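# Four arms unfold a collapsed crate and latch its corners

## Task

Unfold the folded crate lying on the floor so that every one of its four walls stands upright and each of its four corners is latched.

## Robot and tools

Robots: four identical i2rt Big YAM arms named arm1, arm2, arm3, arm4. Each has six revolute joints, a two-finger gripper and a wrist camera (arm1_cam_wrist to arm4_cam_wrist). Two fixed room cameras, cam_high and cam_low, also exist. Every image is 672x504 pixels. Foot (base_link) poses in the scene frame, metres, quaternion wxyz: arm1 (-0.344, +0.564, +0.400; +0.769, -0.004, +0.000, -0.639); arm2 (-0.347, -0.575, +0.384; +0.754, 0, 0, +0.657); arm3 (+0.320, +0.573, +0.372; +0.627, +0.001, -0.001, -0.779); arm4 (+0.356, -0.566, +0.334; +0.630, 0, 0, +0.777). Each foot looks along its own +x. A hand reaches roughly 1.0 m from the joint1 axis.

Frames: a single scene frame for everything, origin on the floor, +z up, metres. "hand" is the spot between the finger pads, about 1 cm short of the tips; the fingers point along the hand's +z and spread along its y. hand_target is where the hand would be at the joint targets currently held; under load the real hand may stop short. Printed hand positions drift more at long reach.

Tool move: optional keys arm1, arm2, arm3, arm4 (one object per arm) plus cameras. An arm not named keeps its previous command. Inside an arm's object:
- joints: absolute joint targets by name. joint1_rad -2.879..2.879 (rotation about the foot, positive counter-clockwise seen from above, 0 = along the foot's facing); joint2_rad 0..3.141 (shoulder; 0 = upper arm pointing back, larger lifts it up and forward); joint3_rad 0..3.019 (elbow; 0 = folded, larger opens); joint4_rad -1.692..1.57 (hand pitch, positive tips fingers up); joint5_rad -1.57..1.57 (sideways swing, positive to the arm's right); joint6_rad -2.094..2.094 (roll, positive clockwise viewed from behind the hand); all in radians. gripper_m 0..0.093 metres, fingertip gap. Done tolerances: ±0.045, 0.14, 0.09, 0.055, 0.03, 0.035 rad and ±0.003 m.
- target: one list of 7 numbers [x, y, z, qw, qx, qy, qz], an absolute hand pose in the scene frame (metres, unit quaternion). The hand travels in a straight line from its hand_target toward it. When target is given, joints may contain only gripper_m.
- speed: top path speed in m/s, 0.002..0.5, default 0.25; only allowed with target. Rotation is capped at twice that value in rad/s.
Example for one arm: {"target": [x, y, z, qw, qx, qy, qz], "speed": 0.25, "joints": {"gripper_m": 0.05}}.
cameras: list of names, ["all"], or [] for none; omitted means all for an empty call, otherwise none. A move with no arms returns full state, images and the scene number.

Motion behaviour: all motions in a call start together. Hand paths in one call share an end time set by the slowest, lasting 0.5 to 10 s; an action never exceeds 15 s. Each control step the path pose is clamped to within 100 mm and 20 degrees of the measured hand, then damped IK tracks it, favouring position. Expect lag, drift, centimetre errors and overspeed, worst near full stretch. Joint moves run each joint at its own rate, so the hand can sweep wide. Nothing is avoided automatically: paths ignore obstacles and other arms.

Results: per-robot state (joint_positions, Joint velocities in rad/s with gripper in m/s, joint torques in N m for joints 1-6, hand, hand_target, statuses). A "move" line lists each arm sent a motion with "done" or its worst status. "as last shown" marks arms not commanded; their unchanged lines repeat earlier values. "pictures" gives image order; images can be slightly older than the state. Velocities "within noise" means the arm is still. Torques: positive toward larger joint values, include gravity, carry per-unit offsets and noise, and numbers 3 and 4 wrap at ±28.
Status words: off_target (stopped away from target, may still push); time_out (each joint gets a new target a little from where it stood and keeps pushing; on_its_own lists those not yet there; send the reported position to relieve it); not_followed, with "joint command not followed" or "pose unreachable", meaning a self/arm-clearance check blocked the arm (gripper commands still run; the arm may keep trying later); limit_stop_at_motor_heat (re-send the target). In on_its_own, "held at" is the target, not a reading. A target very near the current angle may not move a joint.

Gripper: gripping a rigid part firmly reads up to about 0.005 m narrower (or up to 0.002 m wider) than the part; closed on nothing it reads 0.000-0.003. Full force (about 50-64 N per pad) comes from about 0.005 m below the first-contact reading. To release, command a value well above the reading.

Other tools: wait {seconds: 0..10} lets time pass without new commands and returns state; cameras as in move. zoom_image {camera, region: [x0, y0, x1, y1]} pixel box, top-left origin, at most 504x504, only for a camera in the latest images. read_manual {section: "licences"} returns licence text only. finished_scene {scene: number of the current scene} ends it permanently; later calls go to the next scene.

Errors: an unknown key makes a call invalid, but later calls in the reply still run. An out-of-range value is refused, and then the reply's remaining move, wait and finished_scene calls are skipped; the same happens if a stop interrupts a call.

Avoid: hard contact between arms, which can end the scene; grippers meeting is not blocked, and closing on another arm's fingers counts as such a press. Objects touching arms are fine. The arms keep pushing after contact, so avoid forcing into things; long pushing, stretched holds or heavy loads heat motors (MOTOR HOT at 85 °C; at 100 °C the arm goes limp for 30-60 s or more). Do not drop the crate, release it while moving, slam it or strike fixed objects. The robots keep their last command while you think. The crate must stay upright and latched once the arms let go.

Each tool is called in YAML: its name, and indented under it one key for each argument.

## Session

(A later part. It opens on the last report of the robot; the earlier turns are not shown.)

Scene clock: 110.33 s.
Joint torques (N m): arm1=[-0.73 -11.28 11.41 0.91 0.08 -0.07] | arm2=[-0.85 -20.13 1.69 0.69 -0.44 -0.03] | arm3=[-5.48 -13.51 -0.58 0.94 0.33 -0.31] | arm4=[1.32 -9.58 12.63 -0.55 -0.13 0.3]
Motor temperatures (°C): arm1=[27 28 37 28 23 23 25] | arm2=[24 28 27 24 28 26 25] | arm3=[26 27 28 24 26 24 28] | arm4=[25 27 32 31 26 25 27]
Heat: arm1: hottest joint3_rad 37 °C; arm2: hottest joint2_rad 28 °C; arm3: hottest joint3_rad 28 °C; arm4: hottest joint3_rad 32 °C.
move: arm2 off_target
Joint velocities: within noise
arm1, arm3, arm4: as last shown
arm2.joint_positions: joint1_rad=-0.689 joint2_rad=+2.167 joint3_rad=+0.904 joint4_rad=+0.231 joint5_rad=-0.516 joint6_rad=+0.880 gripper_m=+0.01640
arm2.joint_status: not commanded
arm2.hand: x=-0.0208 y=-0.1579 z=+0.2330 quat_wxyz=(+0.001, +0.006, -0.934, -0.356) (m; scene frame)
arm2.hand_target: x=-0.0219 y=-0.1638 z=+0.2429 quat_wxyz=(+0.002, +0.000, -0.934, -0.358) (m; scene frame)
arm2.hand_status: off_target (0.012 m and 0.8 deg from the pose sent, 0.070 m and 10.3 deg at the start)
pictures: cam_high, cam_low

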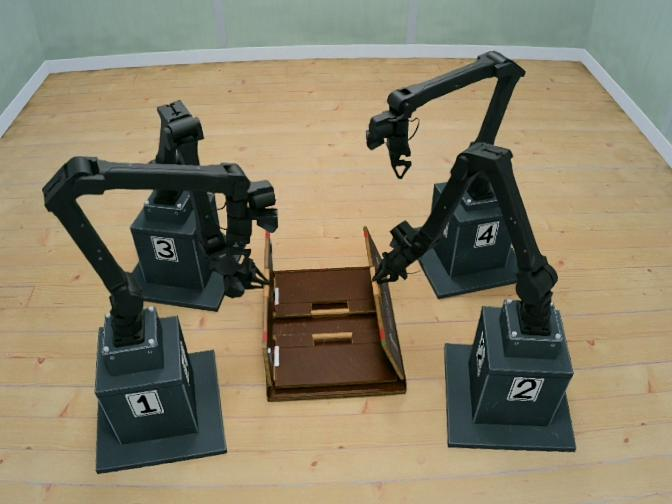

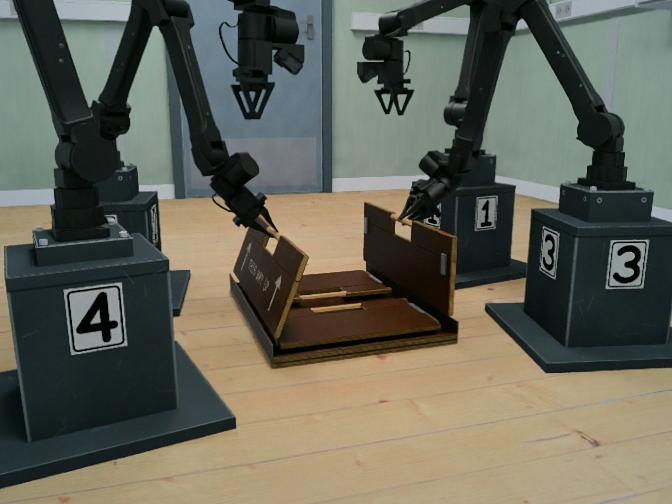

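move:
  arm2: {"target":[-0.02,-0.208,0.252,0,0,0.915,0.403],"speed":0.1}

move:
  arm2: {"target":[-0.02,-0.245,0.252,0,0,0.905,0.425],"speed":0.08}
  cameras: ["cam_low","cam_high"]

zoom_image:
  camera: "cam_low"
  region: [212, 170, 472, 370]

zoom_image:
  camera: "cam_high"
  region: [237, 220, 437, 420]

Scene clock: 112.83 s.
Joint torques (N m): arm1=[-0.91 -11.52 11.52 0.85 0.09 -0.04] | arm2=[-0.79 -18.49 1.16 0.88 -0.39 -0.13] | arm3=[-5.25 -13.51 -0.54 0.81 0.31 -0.32] | arm4=[1.32 -9.58 12.64 -0.54 -0.14 0.3]
Motor temperatures (°C): arm1=[27 28 37 28 23 23 24] | arm2=[24 28 27 24 28 26 25] | arm3=[26 27 28 24 26 24 28] | arm4=[25 27 32 30 26 25 27]
Heat: arm1: hottest joint3_rad 37 °C; arm2: hottest joint2_rad 28 °C; arm3: hottest joint3_rad 28 °C; arm4: hottest joint3_rad 32 °C.
move: arm2 off_target
Joint velocities: within noise
arm1, arm3, arm4: as last shown
arm2.joint_positions: joint1_rad=-0.789 joint2_rad=+2.144 joint3_rad=+0.801 joint4_rad=+0.348 joint5_rad=-0.636 joint6_rad=+0.832 gripper_m=+0.01622
arm2.joint_status: not commanded
arm2.hand: x=-0.0193 y=-0.1995 z=+0.2449 quat_wxyz=(+0.002, +0.004, -0.915, -0.404) (m; scene frame)
arm2.hand_target: x=-0.0218 y=-0.2060 z=+0.2518 quat_wxyz=(+0.002, +0.001, -0.915, -0.404) (m; scene frame)
arm2.hand_status: off_target (0.011 m and 0.5 deg from the pose sent, 0.054 m and 5.8 deg at the start)
pictures: none

Scene clock: 113.97 s.
Joint torques (N m): arm1=[-0.44 -10.87 11.6 0.79 0.1 0] | arm2=[-2.26 -17.32 0.42 0.96 -0.67 -0.19] | arm3=[-5.66 -13.27 -0.64 0.87 0.32 -0.29] | arm4=[1.32 -9.58 12.64 -0.54 -0.13 0.3]
Motor temperatures (°C): arm1=[27 28 37 28 23 23 24] | arm2=[24 28 27 24 28 26 25] | arm3=[26 27 28 24 26 24 28] | arm4=[25 27 32 30 26 25 27]
Heat: arm1: hottest joint3_rad 37 °C; arm2: hottest joint2_rad 28 °C; arm3: hottest joint3_rad 28 °C; arm4: hottest joint3_rad 32 °C.
move: arm2 off_target
Joint velocities: within noise
arm1, arm3, arm4: as last shown
arm2.joint_positions: joint1_rad=-0.862 joint2_rad=+2.139 joint3_rad=+0.748 joint4_rad=+0.390 joint5_rad=-0.711 joint6_rad=+0.778 gripper_m=+0.01483
arm2.joint_status: not commanded
arm2.hand: x=-0.0192 y=-0.2296 z=+0.2484 quat_wxyz=(+0.003, +0.005, -0.905, -0.426) (m; scene frame)
arm2.hand_target: x=-0.0219 y=-0.2432 z=+0.2515 quat_wxyz=(+0.004, -0.003, -0.905, -0.425) (m; scene frame)
arm2.hand_status: off_target (0.016 m and 0.7 deg from the pose sent, 0.046 m and 2.8 deg at the start)
pictures: cam_high, cam_low

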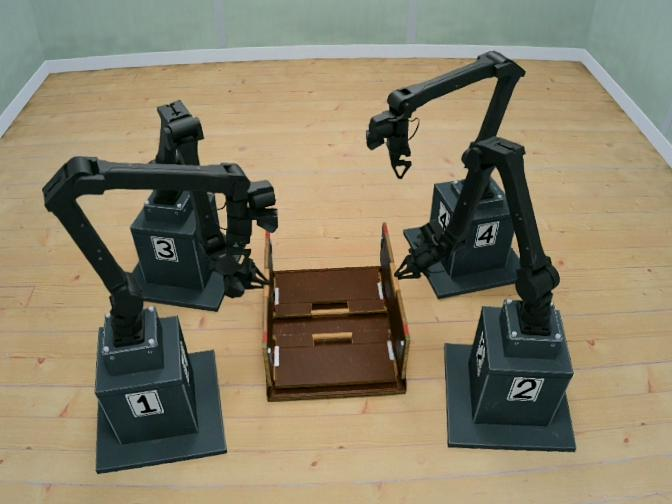

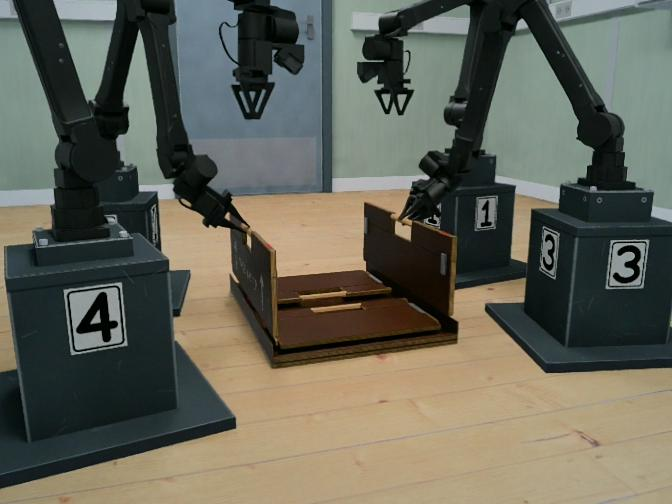

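Scaled by 1.938 from the camera's 672x504 image, which has a finer 960x720 frame.

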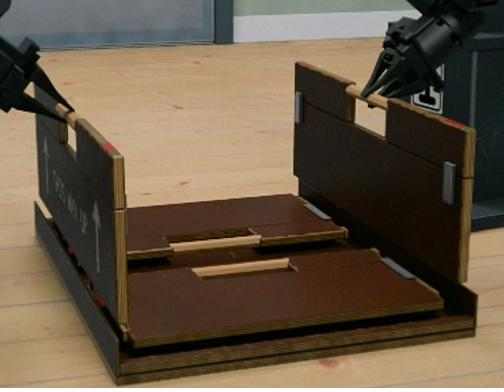

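Scaled by 2.520 from the camera's 672x504 image, which has a finer 960x720 frame.

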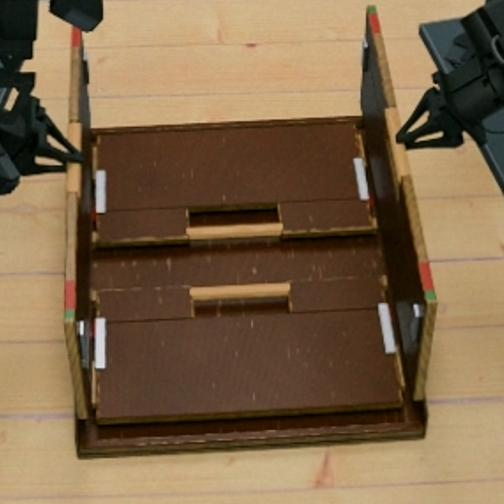

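move:
  arm1: {"target":[-0.085,-0.01,0.17,0,0.707,0.707,0],"speed":0.3,"joints":{"gripper_m":0.055}}
  cameras: ["arm1_cam_wrist","cam_high","cam_low"]

Scene clock: 120.03 s.
Joint torques (N m): arm1=[0.5 -24.47 8.39 0.06 0.17 0.21] | arm2=[-2.26 -17.2 0.43 0.96 -0.67 -0.21] | arm3=[-5.25 -13.22 -0.66 0.84 0.3 -0.32] | arm4=[1.26 -9.52 12.63 -0.54 -0.13 0.3]
Motor temperatures (°C): arm1=[27 28 37 28 23 23 24] | arm2=[24 28 26 24 28 26 26] | arm3=[26 27 28 24 26 24 28] | arm4=[25 27 32 30 26 25 27]
Heat: arm1: hottest joint3_rad 37 °C; arm2: hottest joint2_rad 28 °C; arm3: hottest joint3_rad 28 °C; arm4: hottest joint3_rad 32 °C.
move: arm1 off_target
Joint velocities: within noise
arm1.joint_positions: joint1_rad=+0.234 joint2_rad=+2.504 joint3_rad=+1.646 joint4_rad=-0.733 joint5_rad=-0.007 joint6_rad=+0.413 gripper_m=+0.05506
arm1.joint_status: all done
arm1.hand: x=-0.0964 y=+0.0048 z=+0.1663 quat_wxyz=(+0.008, -0.705, -0.709, -0.003) (m; scene frame)
arm1.hand_target: x=-0.0849 y=-0.0057 z=+0.1688 quat_wxyz=(+0.000, -0.707, -0.707, +0.000) (m; scene frame)
arm1.hand_status: off_target (0.019 m and 1.0 deg from the pose sent, 0.459 m and 4.0 deg at the start)
arm2, arm3: as last shown
arm4.joint_positions: joint1_rad=+0.212 joint2_rad=+1.340 joint3_rad=+1.175 joint4_rad=-1.434 joint5_rad=-0.009 joint6_rad=+0.407 gripper_m=+0.09396
arm4.joint_status: not commanded
arm4.hand: x=+0.2038 y=-0.2280 z=+0.5385 quat_wxyz=(+0.009, +0.711, -0.703, +0.012) (m; scene frame)
arm4.hand_target: x=+0.2021 y=-0.2199 z=+0.5490 quat_wxyz=(+0.007, +0.703, -0.711, +0.003) (m; scene frame)
arm4.hand_status: not commanded
pictures: arm1_cam_wrist, cam_high, cam_low

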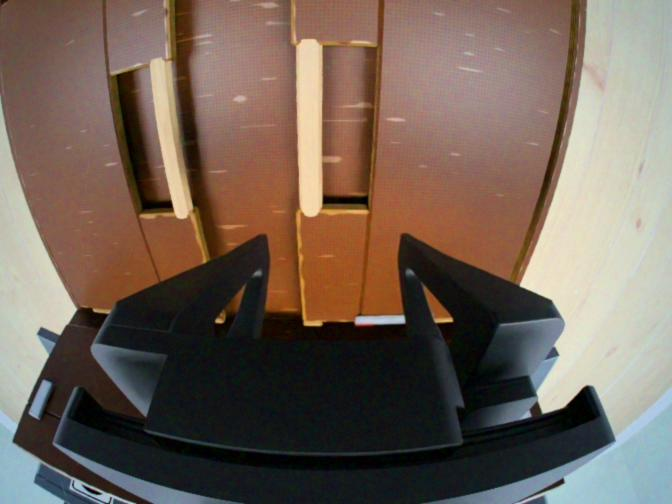

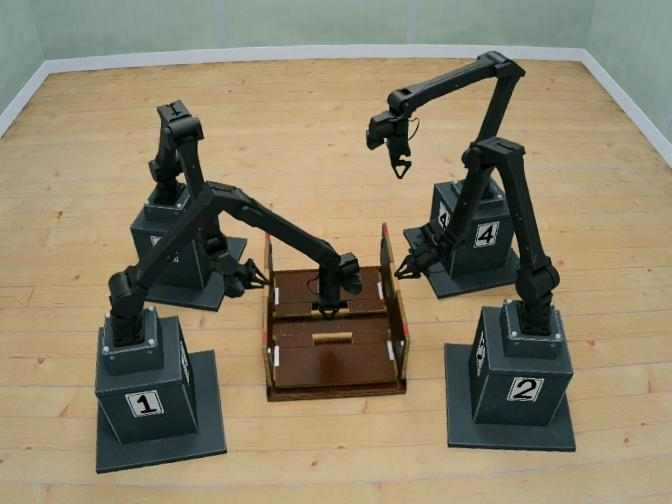

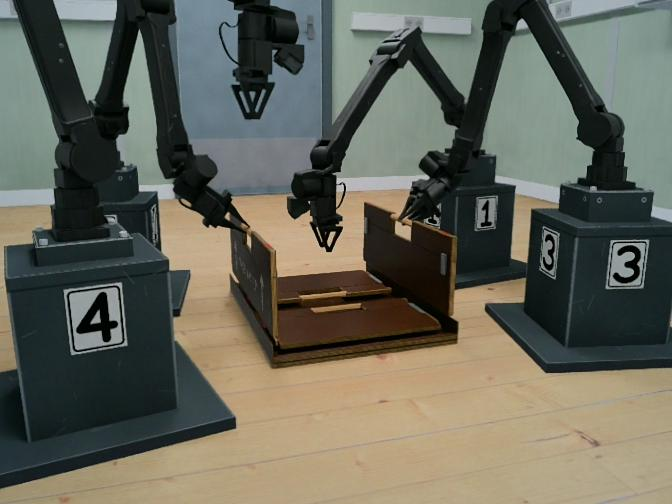

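move:
  arm1: {"target":[-0.066,-0.015,0.078,0,0.707,0.707,0],"speed":0.15}
  cameras: ["arm1_cam_wrist","cam_low"]

zoom_image:
  camera: "cam_low"
  region: [212, 170, 472, 370]

Scene clock: 124.30 s.
Joint torques (N m): arm1=[0.44 -25.29 7.82 0.62 0.14 0.23] | arm2=[-2.32 -17.2 0.42 0.96 -0.67 -0.21] | arm3=[-5.19 -13.22 -0.61 0.84 0.35 -0.33] | arm4=[1.32 -9.58 12.64 -0.55 -0.13 0.3]
Motor temperatures (°C): arm1=[27 29 37 28 23 23 24] | arm2=[24 28 26 25 28 26 26] | arm3=[26 27 28 24 26 24 28] | arm4=[25 27 32 30 26 25 27]
Heat: arm1: hottest joint3_rad 37 °C; arm2: hottest joint2_rad 28 °C; arm3: hottest joint3_rad 28 °C; arm4: hottest joint3_rad 32 °C.
move: arm1 off_target
Joint velocities: within noise
arm1.joint_positions: joint1_rad=+0.257 joint2_rad=+2.723 joint3_rad=+1.822 joint4_rad=-0.700 joint5_rad=-0.007 joint6_rad=+0.434 gripper_m=+0.05506
arm1.joint_status: not commanded
arm1.hand: x=-0.0782 y=-0.0025 z=+0.0767 quat_wxyz=(+0.013, -0.705, -0.709, -0.004) (m; scene frame)
arm1.hand_target: x=-0.0662 y=-0.0146 z=+0.0788 quat_wxyz=(-0.001, -0.707, -0.707, +0.000) (m; scene frame)
arm1.hand_status: off_target (0.017 m and 1.6 deg from the pose sent, 0.095 m and 1.0 deg at the start)
arm2, arm3, arm4: as last shown
pictures: arm1_cam_wrist, cam_low

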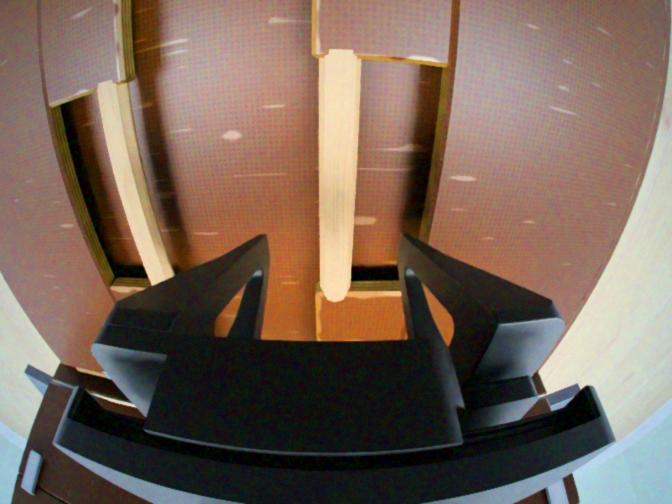

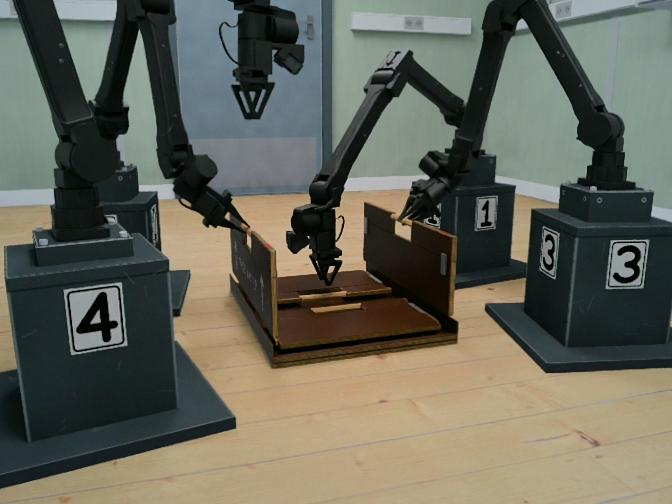

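Scaled by 1.938 from the camera's 672x504 image, which has a finer 960x720 frame.

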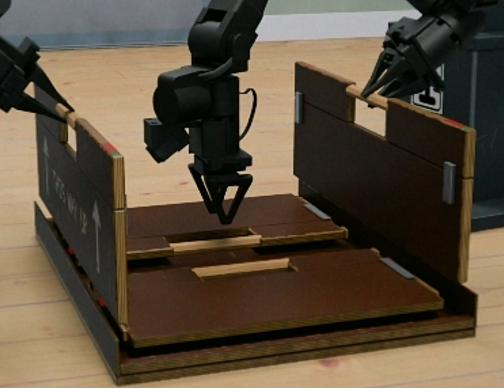

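move:
  arm1: {"target":[-0.066,-0.018,0.044,0,0.707,0.707,0],"speed":0.08}
  cameras: ["arm1_cam_wrist","cam_low"]

zoom_image:
  camera: "cam_low"
  region: [262, 220, 412, 340]

Scene clock: 127.83 s.
Joint torques (N m): arm1=[0.67 -25.41 7.97 0.84 0.13 0.21] | arm2=[-2.26 -17.26 0.43 0.95 -0.67 -0.21] | arm3=[-5.6 -13.51 -0.64 0.88 0.31 -0.32] | arm4=[1.32 -9.52 12.64 -0.54 -0.13 0.3]
Motor temperatures (°C): arm1=[27 29 36 28 23 23 25] | arm2=[24 28 26 25 28 26 26] | arm3=[26 27 28 24 26 24 29] | arm4=[25 27 32 30 26 25 26]
Heat: arm1: hottest joint3_rad 36 °C; arm2: hottest joint2_rad 28 °C; arm3: hottest gripper 29 °C; arm4: hottest joint3_rad 32 °C.
move: arm1 off_target
Joint velocities: within noise
arm1.joint_positions: joint1_rad=+0.257 joint2_rad=+2.806 joint3_rad=+1.894 joint4_rad=-0.693 joint5_rad=-0.007 joint6_rad=+0.434 gripper_m=+0.05506
arm1.joint_status: not commanded
arm1.hand: x=-0.0775 y=-0.0045 z=+0.0430 quat_wxyz=(+0.015, -0.705, -0.709, -0.005) (m; scene frame)
arm1.hand_target: x=-0.0664 y=-0.0169 z=+0.0441 quat_wxyz=(+0.000, -0.707, -0.707, +0.000) (m; scene frame)
arm1.hand_status: off_target (0.018 m and 1.8 deg from the pose sent, 0.038 m and 1.6 deg at the start)
arm2, arm4: as last shown
arm3.joint_positions: joint1_rad=-0.796 joint2_rad=+2.136 joint3_rad=+0.828 joint4_rad=+0.361 joint5_rad=-0.782 joint6_rad=+0.759 gripper_m=+0.01637
arm3.joint_status: not commanded
arm3.hand: x=-0.0352 y=+0.2066 z=+0.2551 quat_wxyz=(-0.460, -0.887, -0.028, +0.001) (m; scene frame)
arm3.hand_target: x=-0.0323 y=+0.2428 z=+0.2356 quat_wxyz=(-0.439, -0.898, +0.002, -0.004) (m; scene frame)
arm3.hand_status: not commanded
pictures: arm1_cam_wrist, cam_low

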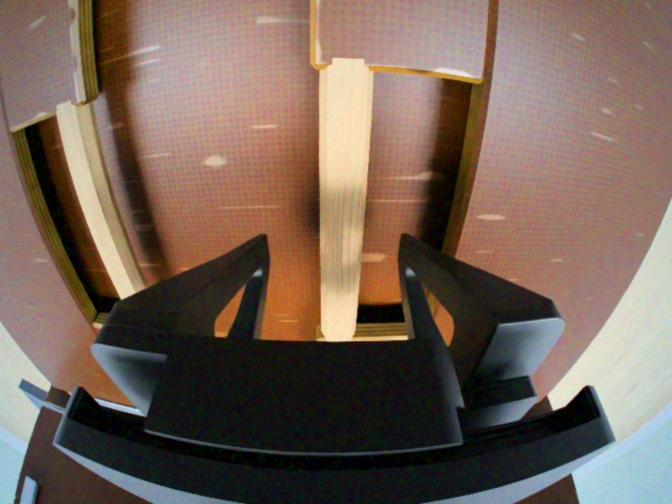

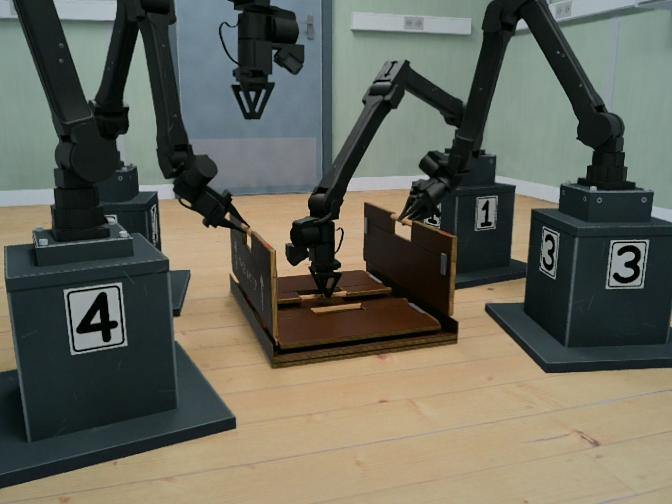

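Scaled by 3.360 from the camera's 672x504 image, which has a finer 960x720 frame.

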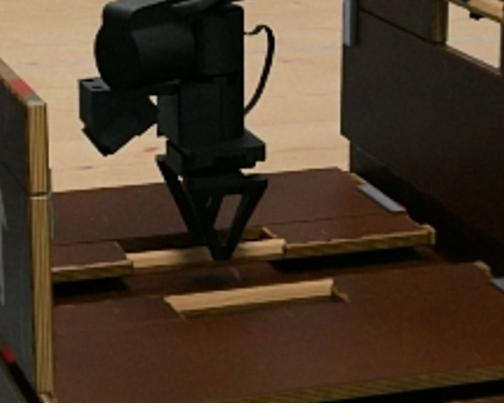

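move:
  arm1: {"target":[-0.068,-0.018,0.037,0,0.707,0.707,0],"speed":0.06}

move:
  arm1: {"joints":{"gripper_m":0.002}}
  cameras: ["arm1_cam_wrist"]

Scene clock: 130.33 s.
Joint torques (N m): arm1=[0.44 -24.82 7.97 1.07 0.17 0.18] | arm2=[-2.26 -17.26 0.43 0.96 -0.67 -0.21] | arm3=[-5.48 -13.1 -0.55 0.85 0.34 -0.31] | arm4=[1.26 -9.58 12.63 -0.54 -0.14 0.29]
Motor temperatures (°C): arm1=[27 29 36 28 23 23 25] | arm2=[24 28 26 25 28 26 26] | arm3=[26 27 28 24 26 24 29] | arm4=[25 27 32 30 26 25 26]
Heat: arm1: hottest joint3_rad 36 °C; arm2: hottest joint2_rad 28 °C; arm3: hottest gripper 29 °C; arm4: hottest joint3_rad 32 °C.
move: arm1 off_target
Joint velocities: within noise
arm1.joint_positions: joint1_rad=+0.257 joint2_rad=+2.814 joint3_rad=+1.904 joint4_rad=-0.692 joint5_rad=-0.007 joint6_rad=+0.434 gripper_m=+0.05506
arm1.joint_status: not commanded
arm1.hand: x=-0.0768 y=-0.0060 z=+0.0404 quat_wxyz=(+0.013, -0.705, -0.709, -0.005) (m; scene frame)
arm1.hand_target: x=-0.0681 y=-0.0175 z=+0.0372 quat_wxyz=(+0.000, -0.707, -0.707, +0.000) (m; scene frame)
arm1.hand_status: off_target (0.015 m and 1.7 deg from the pose sent, 0.018 m and 1.8 deg at the start)
arm2, arm3, arm4: as last shown
pictures: none

Scene clock: 131.13 s.
Joint torques (N m): arm1=[0.67 -25.76 7.9 1.05 -0.08 0.2] | arm2=[-2.26 -17.2 0.43 0.95 -0.67 -0.21] | arm3=[-5.54 -13.1 -0.53 1.01 0.32 -0.31] | arm4=[1.32 -9.52 12.64 -0.54 -0.13 0.3]
Motor temperatures (°C): arm1=[27 30 36 28 23 23 25] | arm2=[24 28 26 25 28 26 26] | arm3=[26 27 28 24 26 24 29] | arm4=[25 27 32 30 26 25 26]
Heat: arm1: hottest joint3_rad 36 °C; arm2: hottest joint2_rad 28 °C; arm3: hottest gripper 29 °C; arm4: hottest joint3_rad 32 °C.
move: arm1 off_target
Joint velocities: within noise
arm1.joint_positions: joint1_rad=+0.254 joint2_rad=+2.814 joint3_rad=+1.902 joint4_rad=-0.693 joint5_rad=+0.005 joint6_rad=+0.444 gripper_m=+0.01279
arm1.joint_status: gripper_m off_target (ended at +0.01283, target +0.00200)
arm1.hand: x=-0.0810 y=-0.0066 z=+0.0401 quat_wxyz=(+0.017, -0.709, -0.705, +0.001) (m; scene frame)
arm1.hand_target: x=-0.0714 y=-0.0182 z=+0.0370 quat_wxyz=(+0.002, -0.711, -0.703, +0.003) (m; scene frame)
arm1.hand_status: not commanded
arm2, arm3, arm4: as last shown
pictures: arm1_cam_wrist

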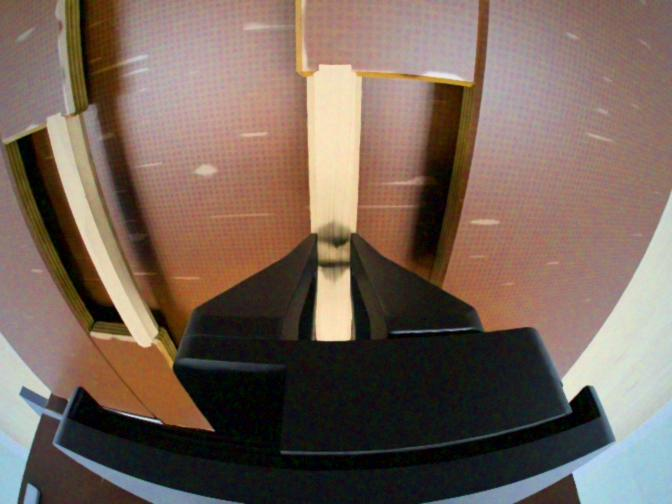

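move:
  arm1: {"joints":{"gripper_m":0.05}}

move:
  arm1: {"target":[-0.072,-0.018,0.027,0,0.707,0.707,0],"speed":0.06}

move:
  arm1: {"joints":{"gripper_m":0.002}}
  cameras: ["arm1_cam_wrist"]

Scene clock: 132.97 s.
Joint torques (N m): arm1=[-0.21 -25 7.82 0.94 0.14 0.19] | arm2=[-2.26 -17.2 0.43 0.96 -0.67 -0.21] | arm3=[-5.07 -13.22 -0.61 0.94 0.34 -0.35] | arm4=[1.32 -9.52 12.64 -0.54 -0.13 0.3]
Motor temperatures (°C): arm1=[27 30 36 28 23 23 25] | arm2=[24 27 26 25 28 26 26] | arm3=[26 27 27 24 26 24 29] | arm4=[25 27 32 30 26 25 26]
Heat: arm1: hottest joint3_rad 36 °C; arm2: hottest joint5_rad 28 °C; arm3: hottest gripper 29 °C; arm4: hottest joint3_rad 32 °C.
move: arm1 done
Joint velocities: within noise
arm1.joint_positions: joint1_rad=+0.257 joint2_rad=+2.814 joint3_rad=+1.905 joint4_rad=-0.692 joint5_rad=-0.006 joint6_rad=+0.436 gripper_m=+0.04989
arm1.joint_status: all done
arm1.hand: x=-0.0767 y=-0.0069 z=+0.0408 quat_wxyz=(+0.013, -0.705, -0.709, -0.004) (m; scene frame)
arm1.hand_target: x=-0.0685 y=-0.0177 z=+0.0374 quat_wxyz=(+0.000, -0.708, -0.707, +0.000) (m; scene frame)
arm1.hand_status: not commanded
arm2, arm3, arm4: as last shown
pictures: none

Scene clock: 134.00 s.
Joint torques (N m): arm1=[-0.97 -25.17 7.87 0.99 0.1 0.08] | arm2=[-2.26 -17.32 0.43 0.96 -0.67 -0.21] | arm3=[-5.42 -13.51 -0.68 0.88 0.33 -0.32] | arm4=[1.26 -9.58 12.64 -0.55 -0.13 0.3]
Motor temperatures (°C): arm1=[27 30 36 28 23 23 25] | arm2=[24 27 26 25 28 26 26] | arm3=[26 27 27 24 26 24 29] | arm4=[25 27 32 30 26 25 26]
Heat: arm1: hottest joint3_rad 36 °C; arm2: hottest joint5_rad 28 °C; arm3: hottest gripper 29 °C; arm4: hottest joint3_rad 32 °C.
move: arm1 off_target
Joint velocities: within noise
arm1.joint_positions: joint1_rad=+0.257 joint2_rad=+2.837 joint3_rad=+1.913 joint4_rad=-0.684 joint5_rad=-0.006 joint6_rad=+0.436 gripper_m=+0.04998
arm1.joint_status: not commanded
arm1.hand: x=-0.0790 y=-0.0021 z=+0.0285 quat_wxyz=(+0.017, -0.705, -0.709, -0.005) (m; scene frame)
arm1.hand_target: x=-0.0725 y=-0.0168 z=+0.0271 quat_wxyz=(+0.001, -0.707, -0.707, +0.000) (m; scene frame)
arm1.hand_status: off_target (0.017 m and 2.0 deg from the pose sent, 0.018 m and 1.6 deg at the start)
arm2, arm3, arm4: as last shown
pictures: none

Scene clock: 134.83 s.
Joint torques (N m): arm1=[-0.5 -25.29 7.94 0.94 0.03 0.12] | arm2=[-2.26 -17.26 0.42 0.95 -0.67 -0.21] | arm3=[-5.07 -13.45 -0.53 0.85 0.32 -0.33] | arm4=[1.32 -9.52 12.64 -0.54 -0.13 0.3]
Motor temperatures (°C): arm1=[27 30 36 28 23 23 25] | arm2=[24 27 26 25 28 26 26] | arm3=[26 27 27 24 26 24 29] | arm4=[25 27 32 30 26 25 26]
Heat: arm1: hottest joint3_rad 36 °C; arm2: hottest joint5_rad 28 °C; arm3: hottest gripper 29 °C; arm4: hottest joint3_rad 32 °C.
move: arm1 off_target
Joint velocities: within noise
arm1.joint_positions: joint1_rad=+0.255 joint2_rad=+2.837 joint3_rad=+1.913 joint4_rad=-0.684 joint5_rad=+0.005 joint6_rad=+0.445 gripper_m=+0.01721
arm1.joint_status: gripper_m off_target (ended at +0.01724, target +0.00200)
arm1.hand: x=-0.0816 y=-0.0033 z=+0.0285 quat_wxyz=(+0.018, -0.709, -0.705, +0.000) (m; scene frame)
arm1.hand_target: x=-0.0746 y=-0.0179 z=+0.0272 quat_wxyz=(+0.002, -0.711, -0.704, +0.004) (m; scene frame)
arm1.hand_status: not commanded
arm2.joint_positions: joint1_rad=-0.862 joint2_rad=+2.139 joint3_rad=+0.748 joint4_rad=+0.390 joint5_rad=-0.711 joint6_rad=+0.778 gripper_m=+0.01483
arm2.joint_status: not commanded
arm2.hand: x=-0.0192 y=-0.2296 z=+0.2484 quat_wxyz=(+0.003, +0.005, -0.905, -0.426) (m; scene frame)
arm2.hand_target: x=-0.0219 y=-0.2432 z=+0.2515 quat_wxyz=(+0.004, -0.003, -0.905, -0.425) (m; scene frame)
arm2.hand_status: not commanded
arm3, arm4: as last shown
pictures: arm1_cam_wrist

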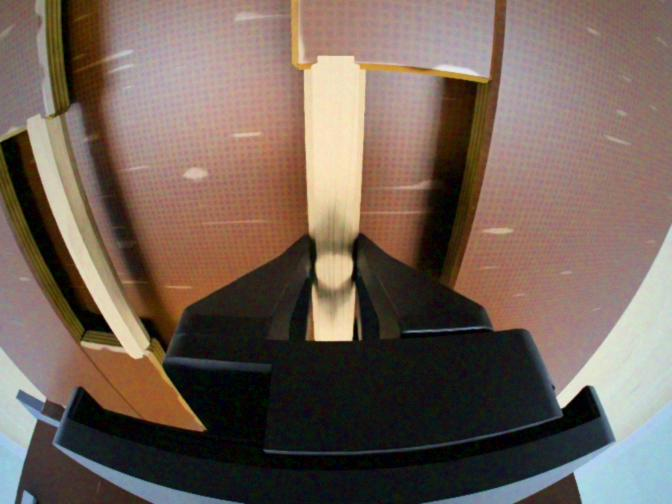

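move:
  arm1: {"target":[-0.08,-0.015,0.095,0.0615,0.704,0.704,0.0615],"speed":0.1}

move:
  arm1: {"target":[-0.105,-0.015,0.152,0.123,0.696,0.696,0.123],"speed":0.1}
  cameras: ["arm1_cam_wrist","cam_low","cam_high"]

Scene clock: 139.00 s.
Joint torques (N m): arm1=[-0.97 -29.57 4.38 0.7 -0.04 -0.04] | arm2=[-2.2 -17.2 0.42 0.94 -0.67 -0.21] | arm3=[-5.07 -13.16 -0.55 1.03 0.32 -0.31] | arm4=[1.32 -9.58 12.64 -0.55 -0.14 0.3]
Motor temperatures (°C): arm1=[27 31 36 28 23 23 25] | arm2=[24 27 25 25 28 26 26] | arm3=[26 27 27 24 26 24 29] | arm4=[25 27 32 30 26 25 26]
Heat: arm1: hottest joint3_rad 36 °C; arm2: hottest joint5_rad 28 °C; arm3: hottest gripper 29 °C; arm4: hottest joint3_rad 32 °C.
move: arm1 off_target
Joint velocities: within noise
arm1.joint_positions: joint1_rad=+0.201 joint2_rad=+2.709 joint3_rad=+1.752 joint4_rad=-0.580 joint5_rad=-0.167 joint6_rad=+0.396 gripper_m=+0.01720
arm1.joint_status: not commanded
arm1.hand: x=-0.0854 y=-0.0032 z=+0.0714 quat_wxyz=(-0.047, -0.707, -0.702, -0.066) (m; scene frame)
arm1.hand_target: x=-0.0839 y=-0.0182 z=+0.0940 quat_wxyz=(-0.064, -0.704, -0.705, -0.061) (m; scene frame)
arm1.hand_status: off_target (0.027 m and 1.8 deg from the pose sent, 0.068 m and 11.6 deg at the start)
arm2, arm3: as last shown
arm4.joint_positions: joint1_rad=+0.212 joint2_rad=+1.340 joint3_rad=+1.175 joint4_rad=-1.434 joint5_rad=-0.009 joint6_rad=+0.407 gripper_m=+0.09396
arm4.joint_status: not commanded
arm4.hand: x=+0.2038 y=-0.2280 z=+0.5385 quat_wxyz=(+0.009, +0.711, -0.703, +0.012) (m; scene frame)
arm4.hand_target: x=+0.2021 y=-0.2199 z=+0.5490 quat_wxyz=(+0.007, +0.703, -0.711, +0.003) (m; scene frame)
arm4.hand_status: not commanded
pictures: none

Scene clock: 140.50 s.
Joint torques (N m): arm1=[-0.91 -29.92 3.96 0.21 0.1 -0.07] | arm2=[-2.26 -17.2 0.42 0.94 -0.68 -0.21] | arm3=[-4.95 -13.04 -0.54 0.98 0.32 -0.31] | arm4=[1.26 -9.52 12.64 -0.54 -0.13 0.3]
Motor temperatures (°C): arm1=[27 31 36 28 23 23 25] | arm2=[24 27 25 25 28 26 26] | arm3=[26 27 27 24 26 24 29] | arm4=[25 27 32 30 26 25 26]
Heat: arm1: hottest joint3_rad 36 °C; arm2: hottest joint5_rad 28 °C; arm3: hottest gripper 29 °C; arm4: hottest joint3_rad 32 °C.
move: arm1 off_target
Joint velocities: within noise
arm1.joint_positions: joint1_rad=+0.125 joint2_rad=+2.582 joint3_rad=+1.611 joint4_rad=-0.519 joint5_rad=-0.352 joint6_rad=+0.333 gripper_m=+0.01722
arm1.joint_status: not commanded
arm1.hand: x=-0.1021 y=-0.0034 z=+0.1239 quat_wxyz=(-0.114, -0.699, -0.693, -0.135) (m; scene frame)
arm1.hand_target: x=-0.1025 y=-0.0158 z=+0.1513 quat_wxyz=(-0.127, -0.695, -0.696, -0.126) (m; scene frame)
arm1.hand_status: off_target (0.031 m and 1.8 deg from the pose sent, 0.084 m and 10.9 deg at the start)
arm2, arm3, arm4: as last shown
pictures: arm1_cam_wrist, cam_high, cam_low

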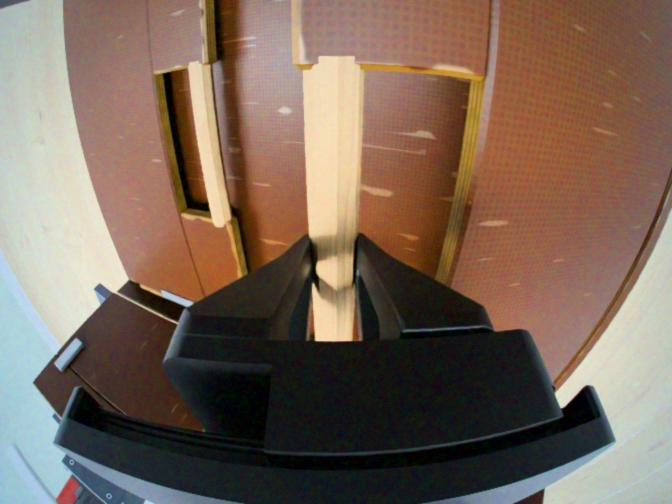

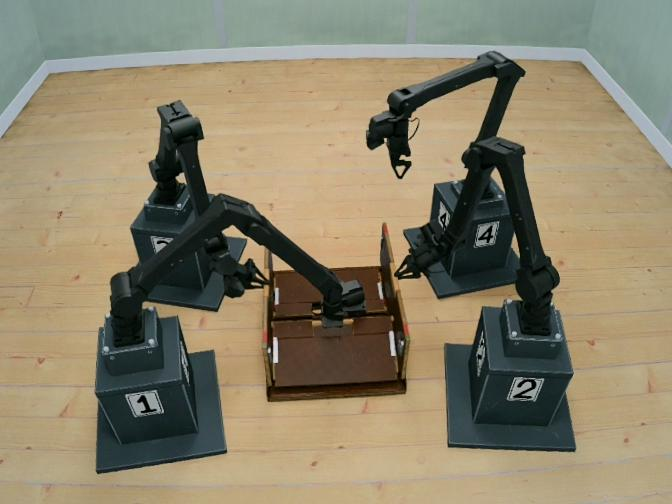

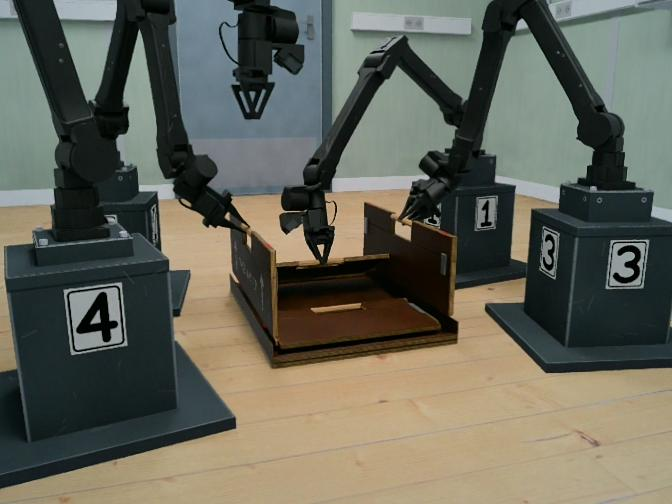

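move:
  arm1: {"target":[-0.153,-0.017,0.208,0.195,0.68,0.68,0.195],"speed":0.1}

move:
  arm1: {"target":[-0.207,-0.017,0.238,0.253,0.66,0.66,0.253],"speed":0.1}
  cameras: ["arm1_cam_wrist","cam_low","cam_high"]

zoom_image:
  camera: "cam_high"
  region: [237, 220, 437, 420]

Scene clock: 144.83 s.
Joint torques (N m): arm1=[-1.55 -28.75 4.44 -0.2 -0.11 -0.13] | arm2=[-2.2 -17.26 0.42 0.96 -0.67 -0.21] | arm3=[-5.42 -12.98 -0.58 0.88 0.32 -0.32] | arm4=[1.32 -9.58 12.64 -0.54 -0.13 0.3]
Motor temperatures (°C): arm1=[27 31 35 28 23 23 25] | arm2=[24 27 25 25 28 26 26] | arm3=[26 27 27 24 26 24 29] | arm4=[25 27 32 30 26 25 26]
Heat: arm1: hottest joint3_rad 35 °C; arm2: hottest joint5_rad 28 °C; arm3: hottest gripper 29 °C; arm4: hottest joint3_rad 32 °C.
move: arm1 off_target
Joint velocities: within noise
arm1.joint_positions: joint1_rad=+0.010 joint2_rad=+2.469 joint3_rad=+1.505 joint4_rad=-0.523 joint5_rad=-0.552 joint6_rad=+0.227 gripper_m=+0.01698
arm1.joint_status: not commanded
arm1.hand: x=-0.1410 y=-0.0049 z=+0.1804 quat_wxyz=(-0.182, -0.683, -0.678, -0.203) (m; scene frame)
arm1.hand_target: x=-0.1478 y=-0.0161 z=+0.2067 quat_wxyz=(-0.192, -0.680, -0.680, -0.193) (m; scene frame)
arm1.hand_status: off_target (0.032 m and 1.8 deg from the pose sent, 0.099 m and 11.9 deg at the start)
arm2, arm4: as last shown
arm3.joint_positions: joint1_rad=-0.796 joint2_rad=+2.136 joint3_rad=+0.828 joint4_rad=+0.361 joint5_rad=-0.782 joint6_rad=+0.759 gripper_m=+0.01637
arm3.joint_status: not commanded
arm3.hand: x=-0.0352 y=+0.2066 z=+0.2551 quat_wxyz=(-0.460, -0.887, -0.028, +0.001) (m; scene frame)
arm3.hand_target: x=-0.0323 y=+0.2428 z=+0.2356 quat_wxyz=(-0.439, -0.898, +0.002, -0.004) (m; scene frame)
arm3.hand_status: not commanded
pictures: none

Scene clock: 146.47 s.
Joint torques (N m): arm1=[-2.32 -27.22 4.79 -0.17 0.01 -0.13] | arm2=[-2.26 -17.26 0.43 0.95 -0.68 -0.21] | arm3=[-4.89 -13.39 -0.58 0.9 0.3 -0.27] | arm4=[1.32 -9.58 12.64 -0.55 -0.13 0.3]
Motor temperatures (°C): arm1=[27 31 35 28 23 23 25] | arm2=[24 27 25 25 28 26 26] | arm3=[26 27 27 24 26 24 29] | arm4=[25 27 32 30 26 25 26]
Heat: arm1: hottest joint3_rad 35 °C; arm2: hottest joint5_rad 28 °C; arm3: hottest gripper 29 °C; arm4: hottest joint3_rad 32 °C.
move: arm1 off_target
Joint velocities: within noise
arm1.joint_positions: joint1_rad=-0.119 joint2_rad=+2.430 joint3_rad=+1.483 joint4_rad=-0.617 joint5_rad=-0.754 joint6_rad=+0.072 gripper_m=+0.01672
arm1.joint_status: not commanded
arm1.hand: x=-0.1889 y=-0.0053 z=+0.2179 quat_wxyz=(-0.244, -0.659, -0.658, -0.272) (m; scene frame)
arm1.hand_target: x=-0.2041 y=-0.0167 z=+0.2379 quat_wxyz=(-0.255, -0.659, -0.659, -0.257) (m; scene frame)
arm1.hand_status: off_target (0.029 m and 2.4 deg from the pose sent, 0.088 m and 10.5 deg at the start)
arm2, arm3, arm4: as last shown
pictures: arm1_cam_wrist, cam_high, cam_low

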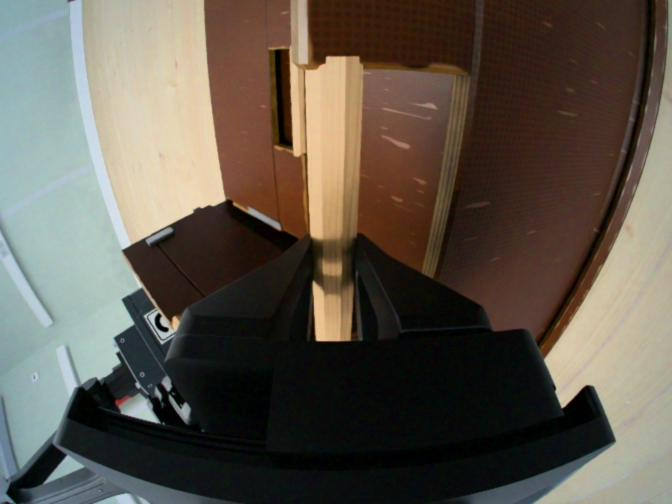

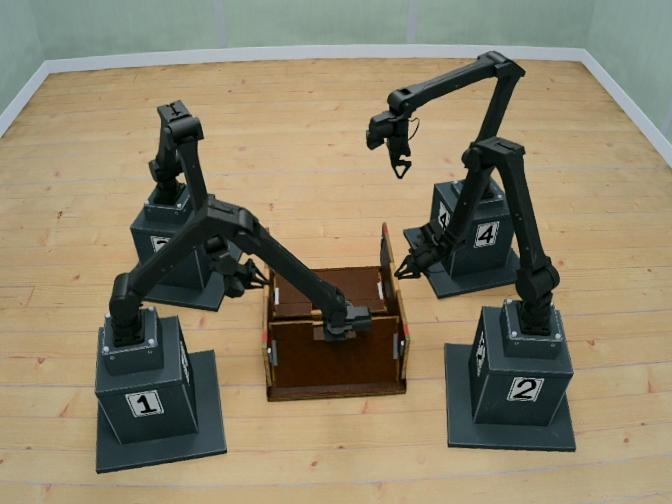

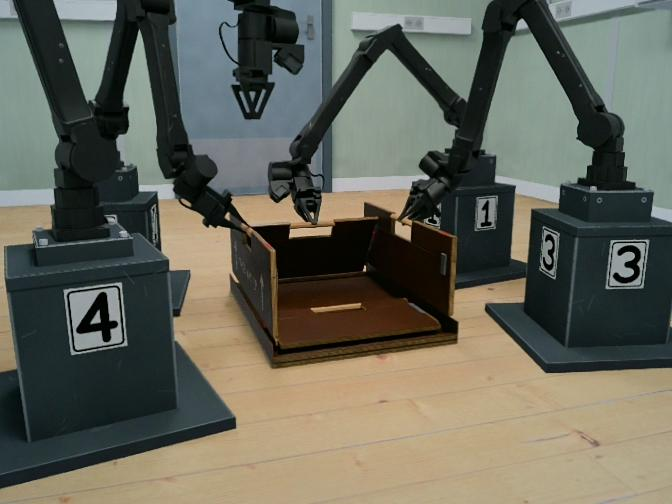

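Scaled by 2.520 from the camera's 672x504 image, which has a finer 960x720 frame.

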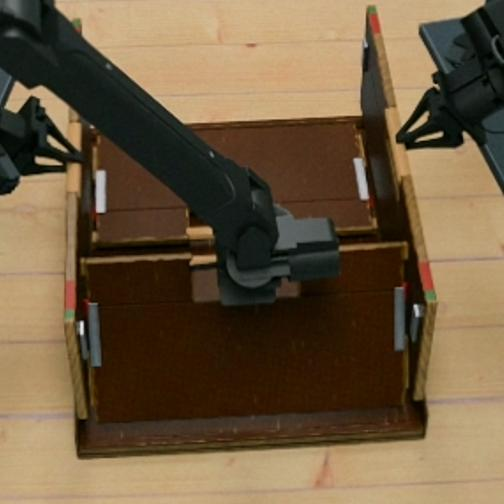

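move:
  arm1: {"target":[-0.257,-0.017,0.252,0.28,0.65,0.65,0.28],"speed":0.08}

move:
  arm1: {"target":[-0.287,-0.017,0.255,0.288,0.646,0.646,0.288],"speed":0.06}
  cameras: ["arm1_cam_wrist","cam_low","cam_high"]

zoom_image:
  camera: "cam_high"
  region: [237, 220, 437, 420]

zoom_image:
  camera: "cam_low"
  region: [212, 170, 472, 370]

Scene clock: 149.77 s.
Joint torques (N m): arm1=[-2.78 -25.99 6.24 -1.1 0.5 -0.23] | arm2=[-2.26 -17.26 0.43 0.95 -0.67 -0.21] | arm3=[-5.42 -13.33 -0.51 0.88 0.31 -0.33] | arm4=[1.32 -9.52 12.64 -0.55 -0.13 0.3]
Motor temperatures (°C): arm1=[27 31 35 28 23 23 25] | arm2=[24 27 25 25 28 26 26] | arm3=[26 27 27 24 26 24 29] | arm4=[25 27 32 30 26 25 26]
Heat: arm1: hottest joint3_rad 35 °C; arm2: hottest joint5_rad 28 °C; arm3: hottest gripper 29 °C; arm4: hottest joint3_rad 32 °C.
move: arm1 off_target
Joint velocities: within noise
arm1.joint_positions: joint1_rad=-0.217 joint2_rad=+2.418 joint3_rad=+1.494 joint4_rad=-0.724 joint5_rad=-0.839 joint6_rad=-0.064 gripper_m=+0.01663
arm1.joint_status: not commanded
arm1.hand: x=-0.2346 y=-0.0066 z=+0.2385 quat_wxyz=(-0.278, -0.646, -0.646, -0.296) (m; scene frame)
arm1.hand_target: x=-0.2565 y=-0.0184 z=+0.2528 quat_wxyz=(-0.282, -0.649, -0.649, -0.278) (m; scene frame)
arm1.hand_status: off_target (0.028 m and 1.9 deg from the pose sent, 0.077 m and 4.4 deg at the start)
arm2, arm3, arm4: as last shown
arm2.joint_positions: joint1_rad=-0.862 joint2_rad=+2.139 joint3_rad=+0.748 joint4_rad=+0.390 joint5_rad=-0.711 joint6_rad=+0.777 gripper_m=+0.01482
arm2.hand: x=-0.0192 y=-0.2296 z=+0.2484 quat_wxyz=(+0.002, +0.006, -0.905, -0.426) (m; scene frame)
pictures: none

Scene clock: 150.93 s.
Joint torques (N m): arm1=[-4.07 -25.41 6.24 -1.35 0.37 -0.34] | arm2=[-2.26 -17.2 0.42 0.96 -0.67 -0.2] | arm3=[-5.54 -13.33 -0.59 0.88 0.3 -0.32] | arm4=[1.32 -9.52 12.63 -0.54 -0.14 0.3]
Motor temperatures (°C): arm1=[27 31 35 28 23 23 25] | arm2=[24 27 25 25 28 26 26] | arm3=[26 27 27 24 26 24 29] | arm4=[25 27 32 30 26 25 26]
Heat: arm1: hottest joint3_rad 35 °C; arm2: hottest joint5_rad 28 °C; arm3: hottest gripper 29 °C; arm4: hottest joint3_rad 32 °C.
move: arm1 off_target
Joint velocities: within noise
arm1.joint_positions: joint1_rad=-0.259 joint2_rad=+2.424 joint3_rad=+1.517 joint4_rad=-0.799 joint5_rad=-0.852 joint6_rad=-0.139 gripper_m=+0.01664
arm1.joint_status: not commanded
arm1.hand: x=-0.2564 y=-0.0064 z=+0.2435 quat_wxyz=(-0.282, -0.642, -0.646, -0.303) (m; scene frame)
arm1.hand_target: x=-0.2863 y=-0.0158 z=+0.2537 quat_wxyz=(-0.288, -0.647, -0.645, -0.288) (m; scene frame)
arm1.hand_status: off_target (0.034 m and 1.9 deg from the pose sent, 0.056 m and 1.5 deg at the start)
arm2, arm3, arm4: as last shown
pictures: arm1_cam_wrist, cam_high, cam_low

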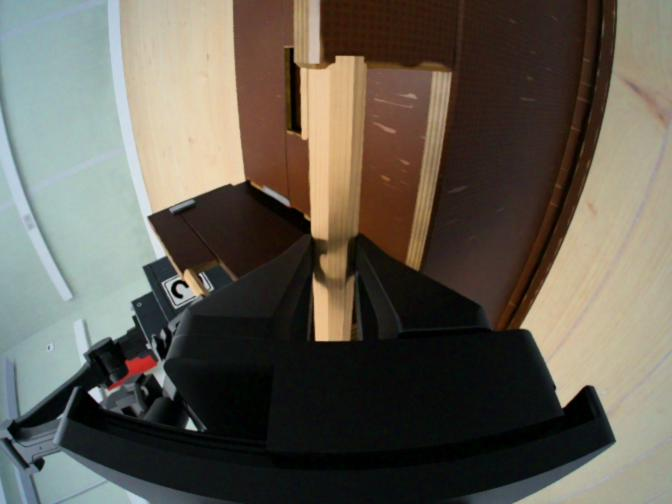

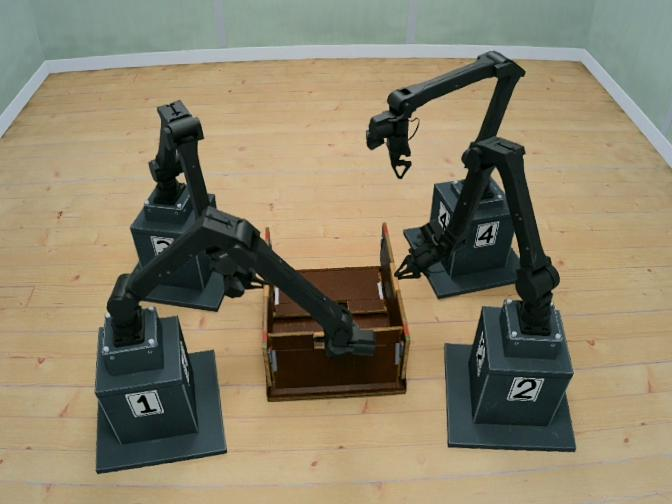

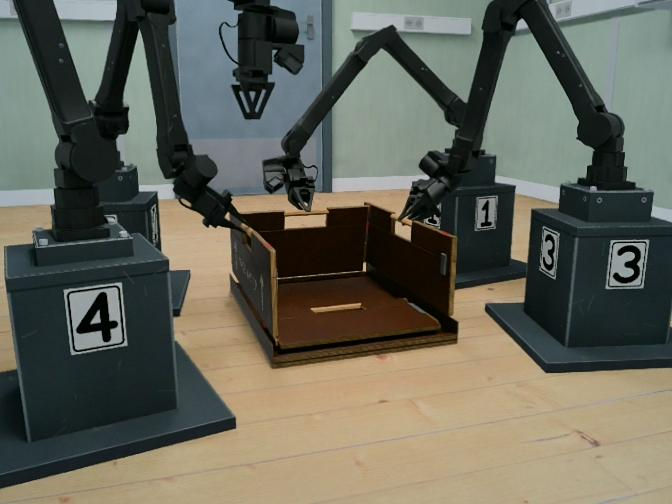

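Scaled by 2.520 from the camera's 672x504 image, which has a finer 960x720 frame.

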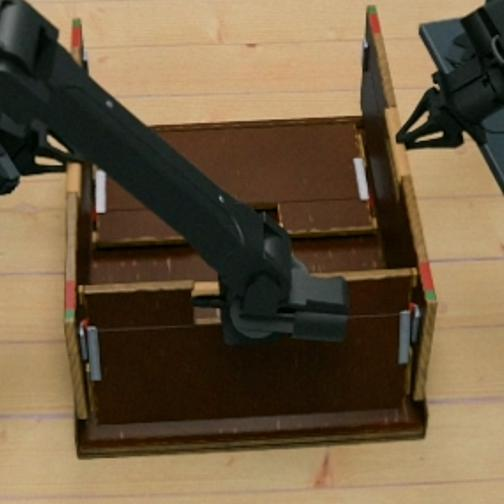

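Scaled by 1.938 from the camera's 672x504 image, which has a finer 960x720 frame.

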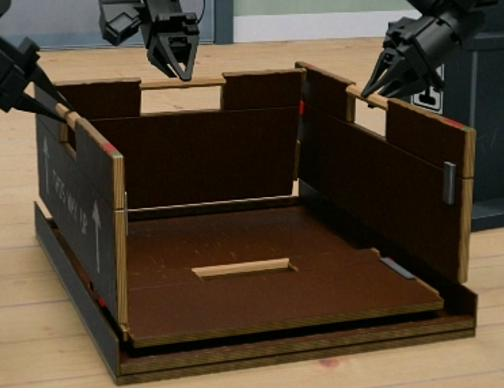

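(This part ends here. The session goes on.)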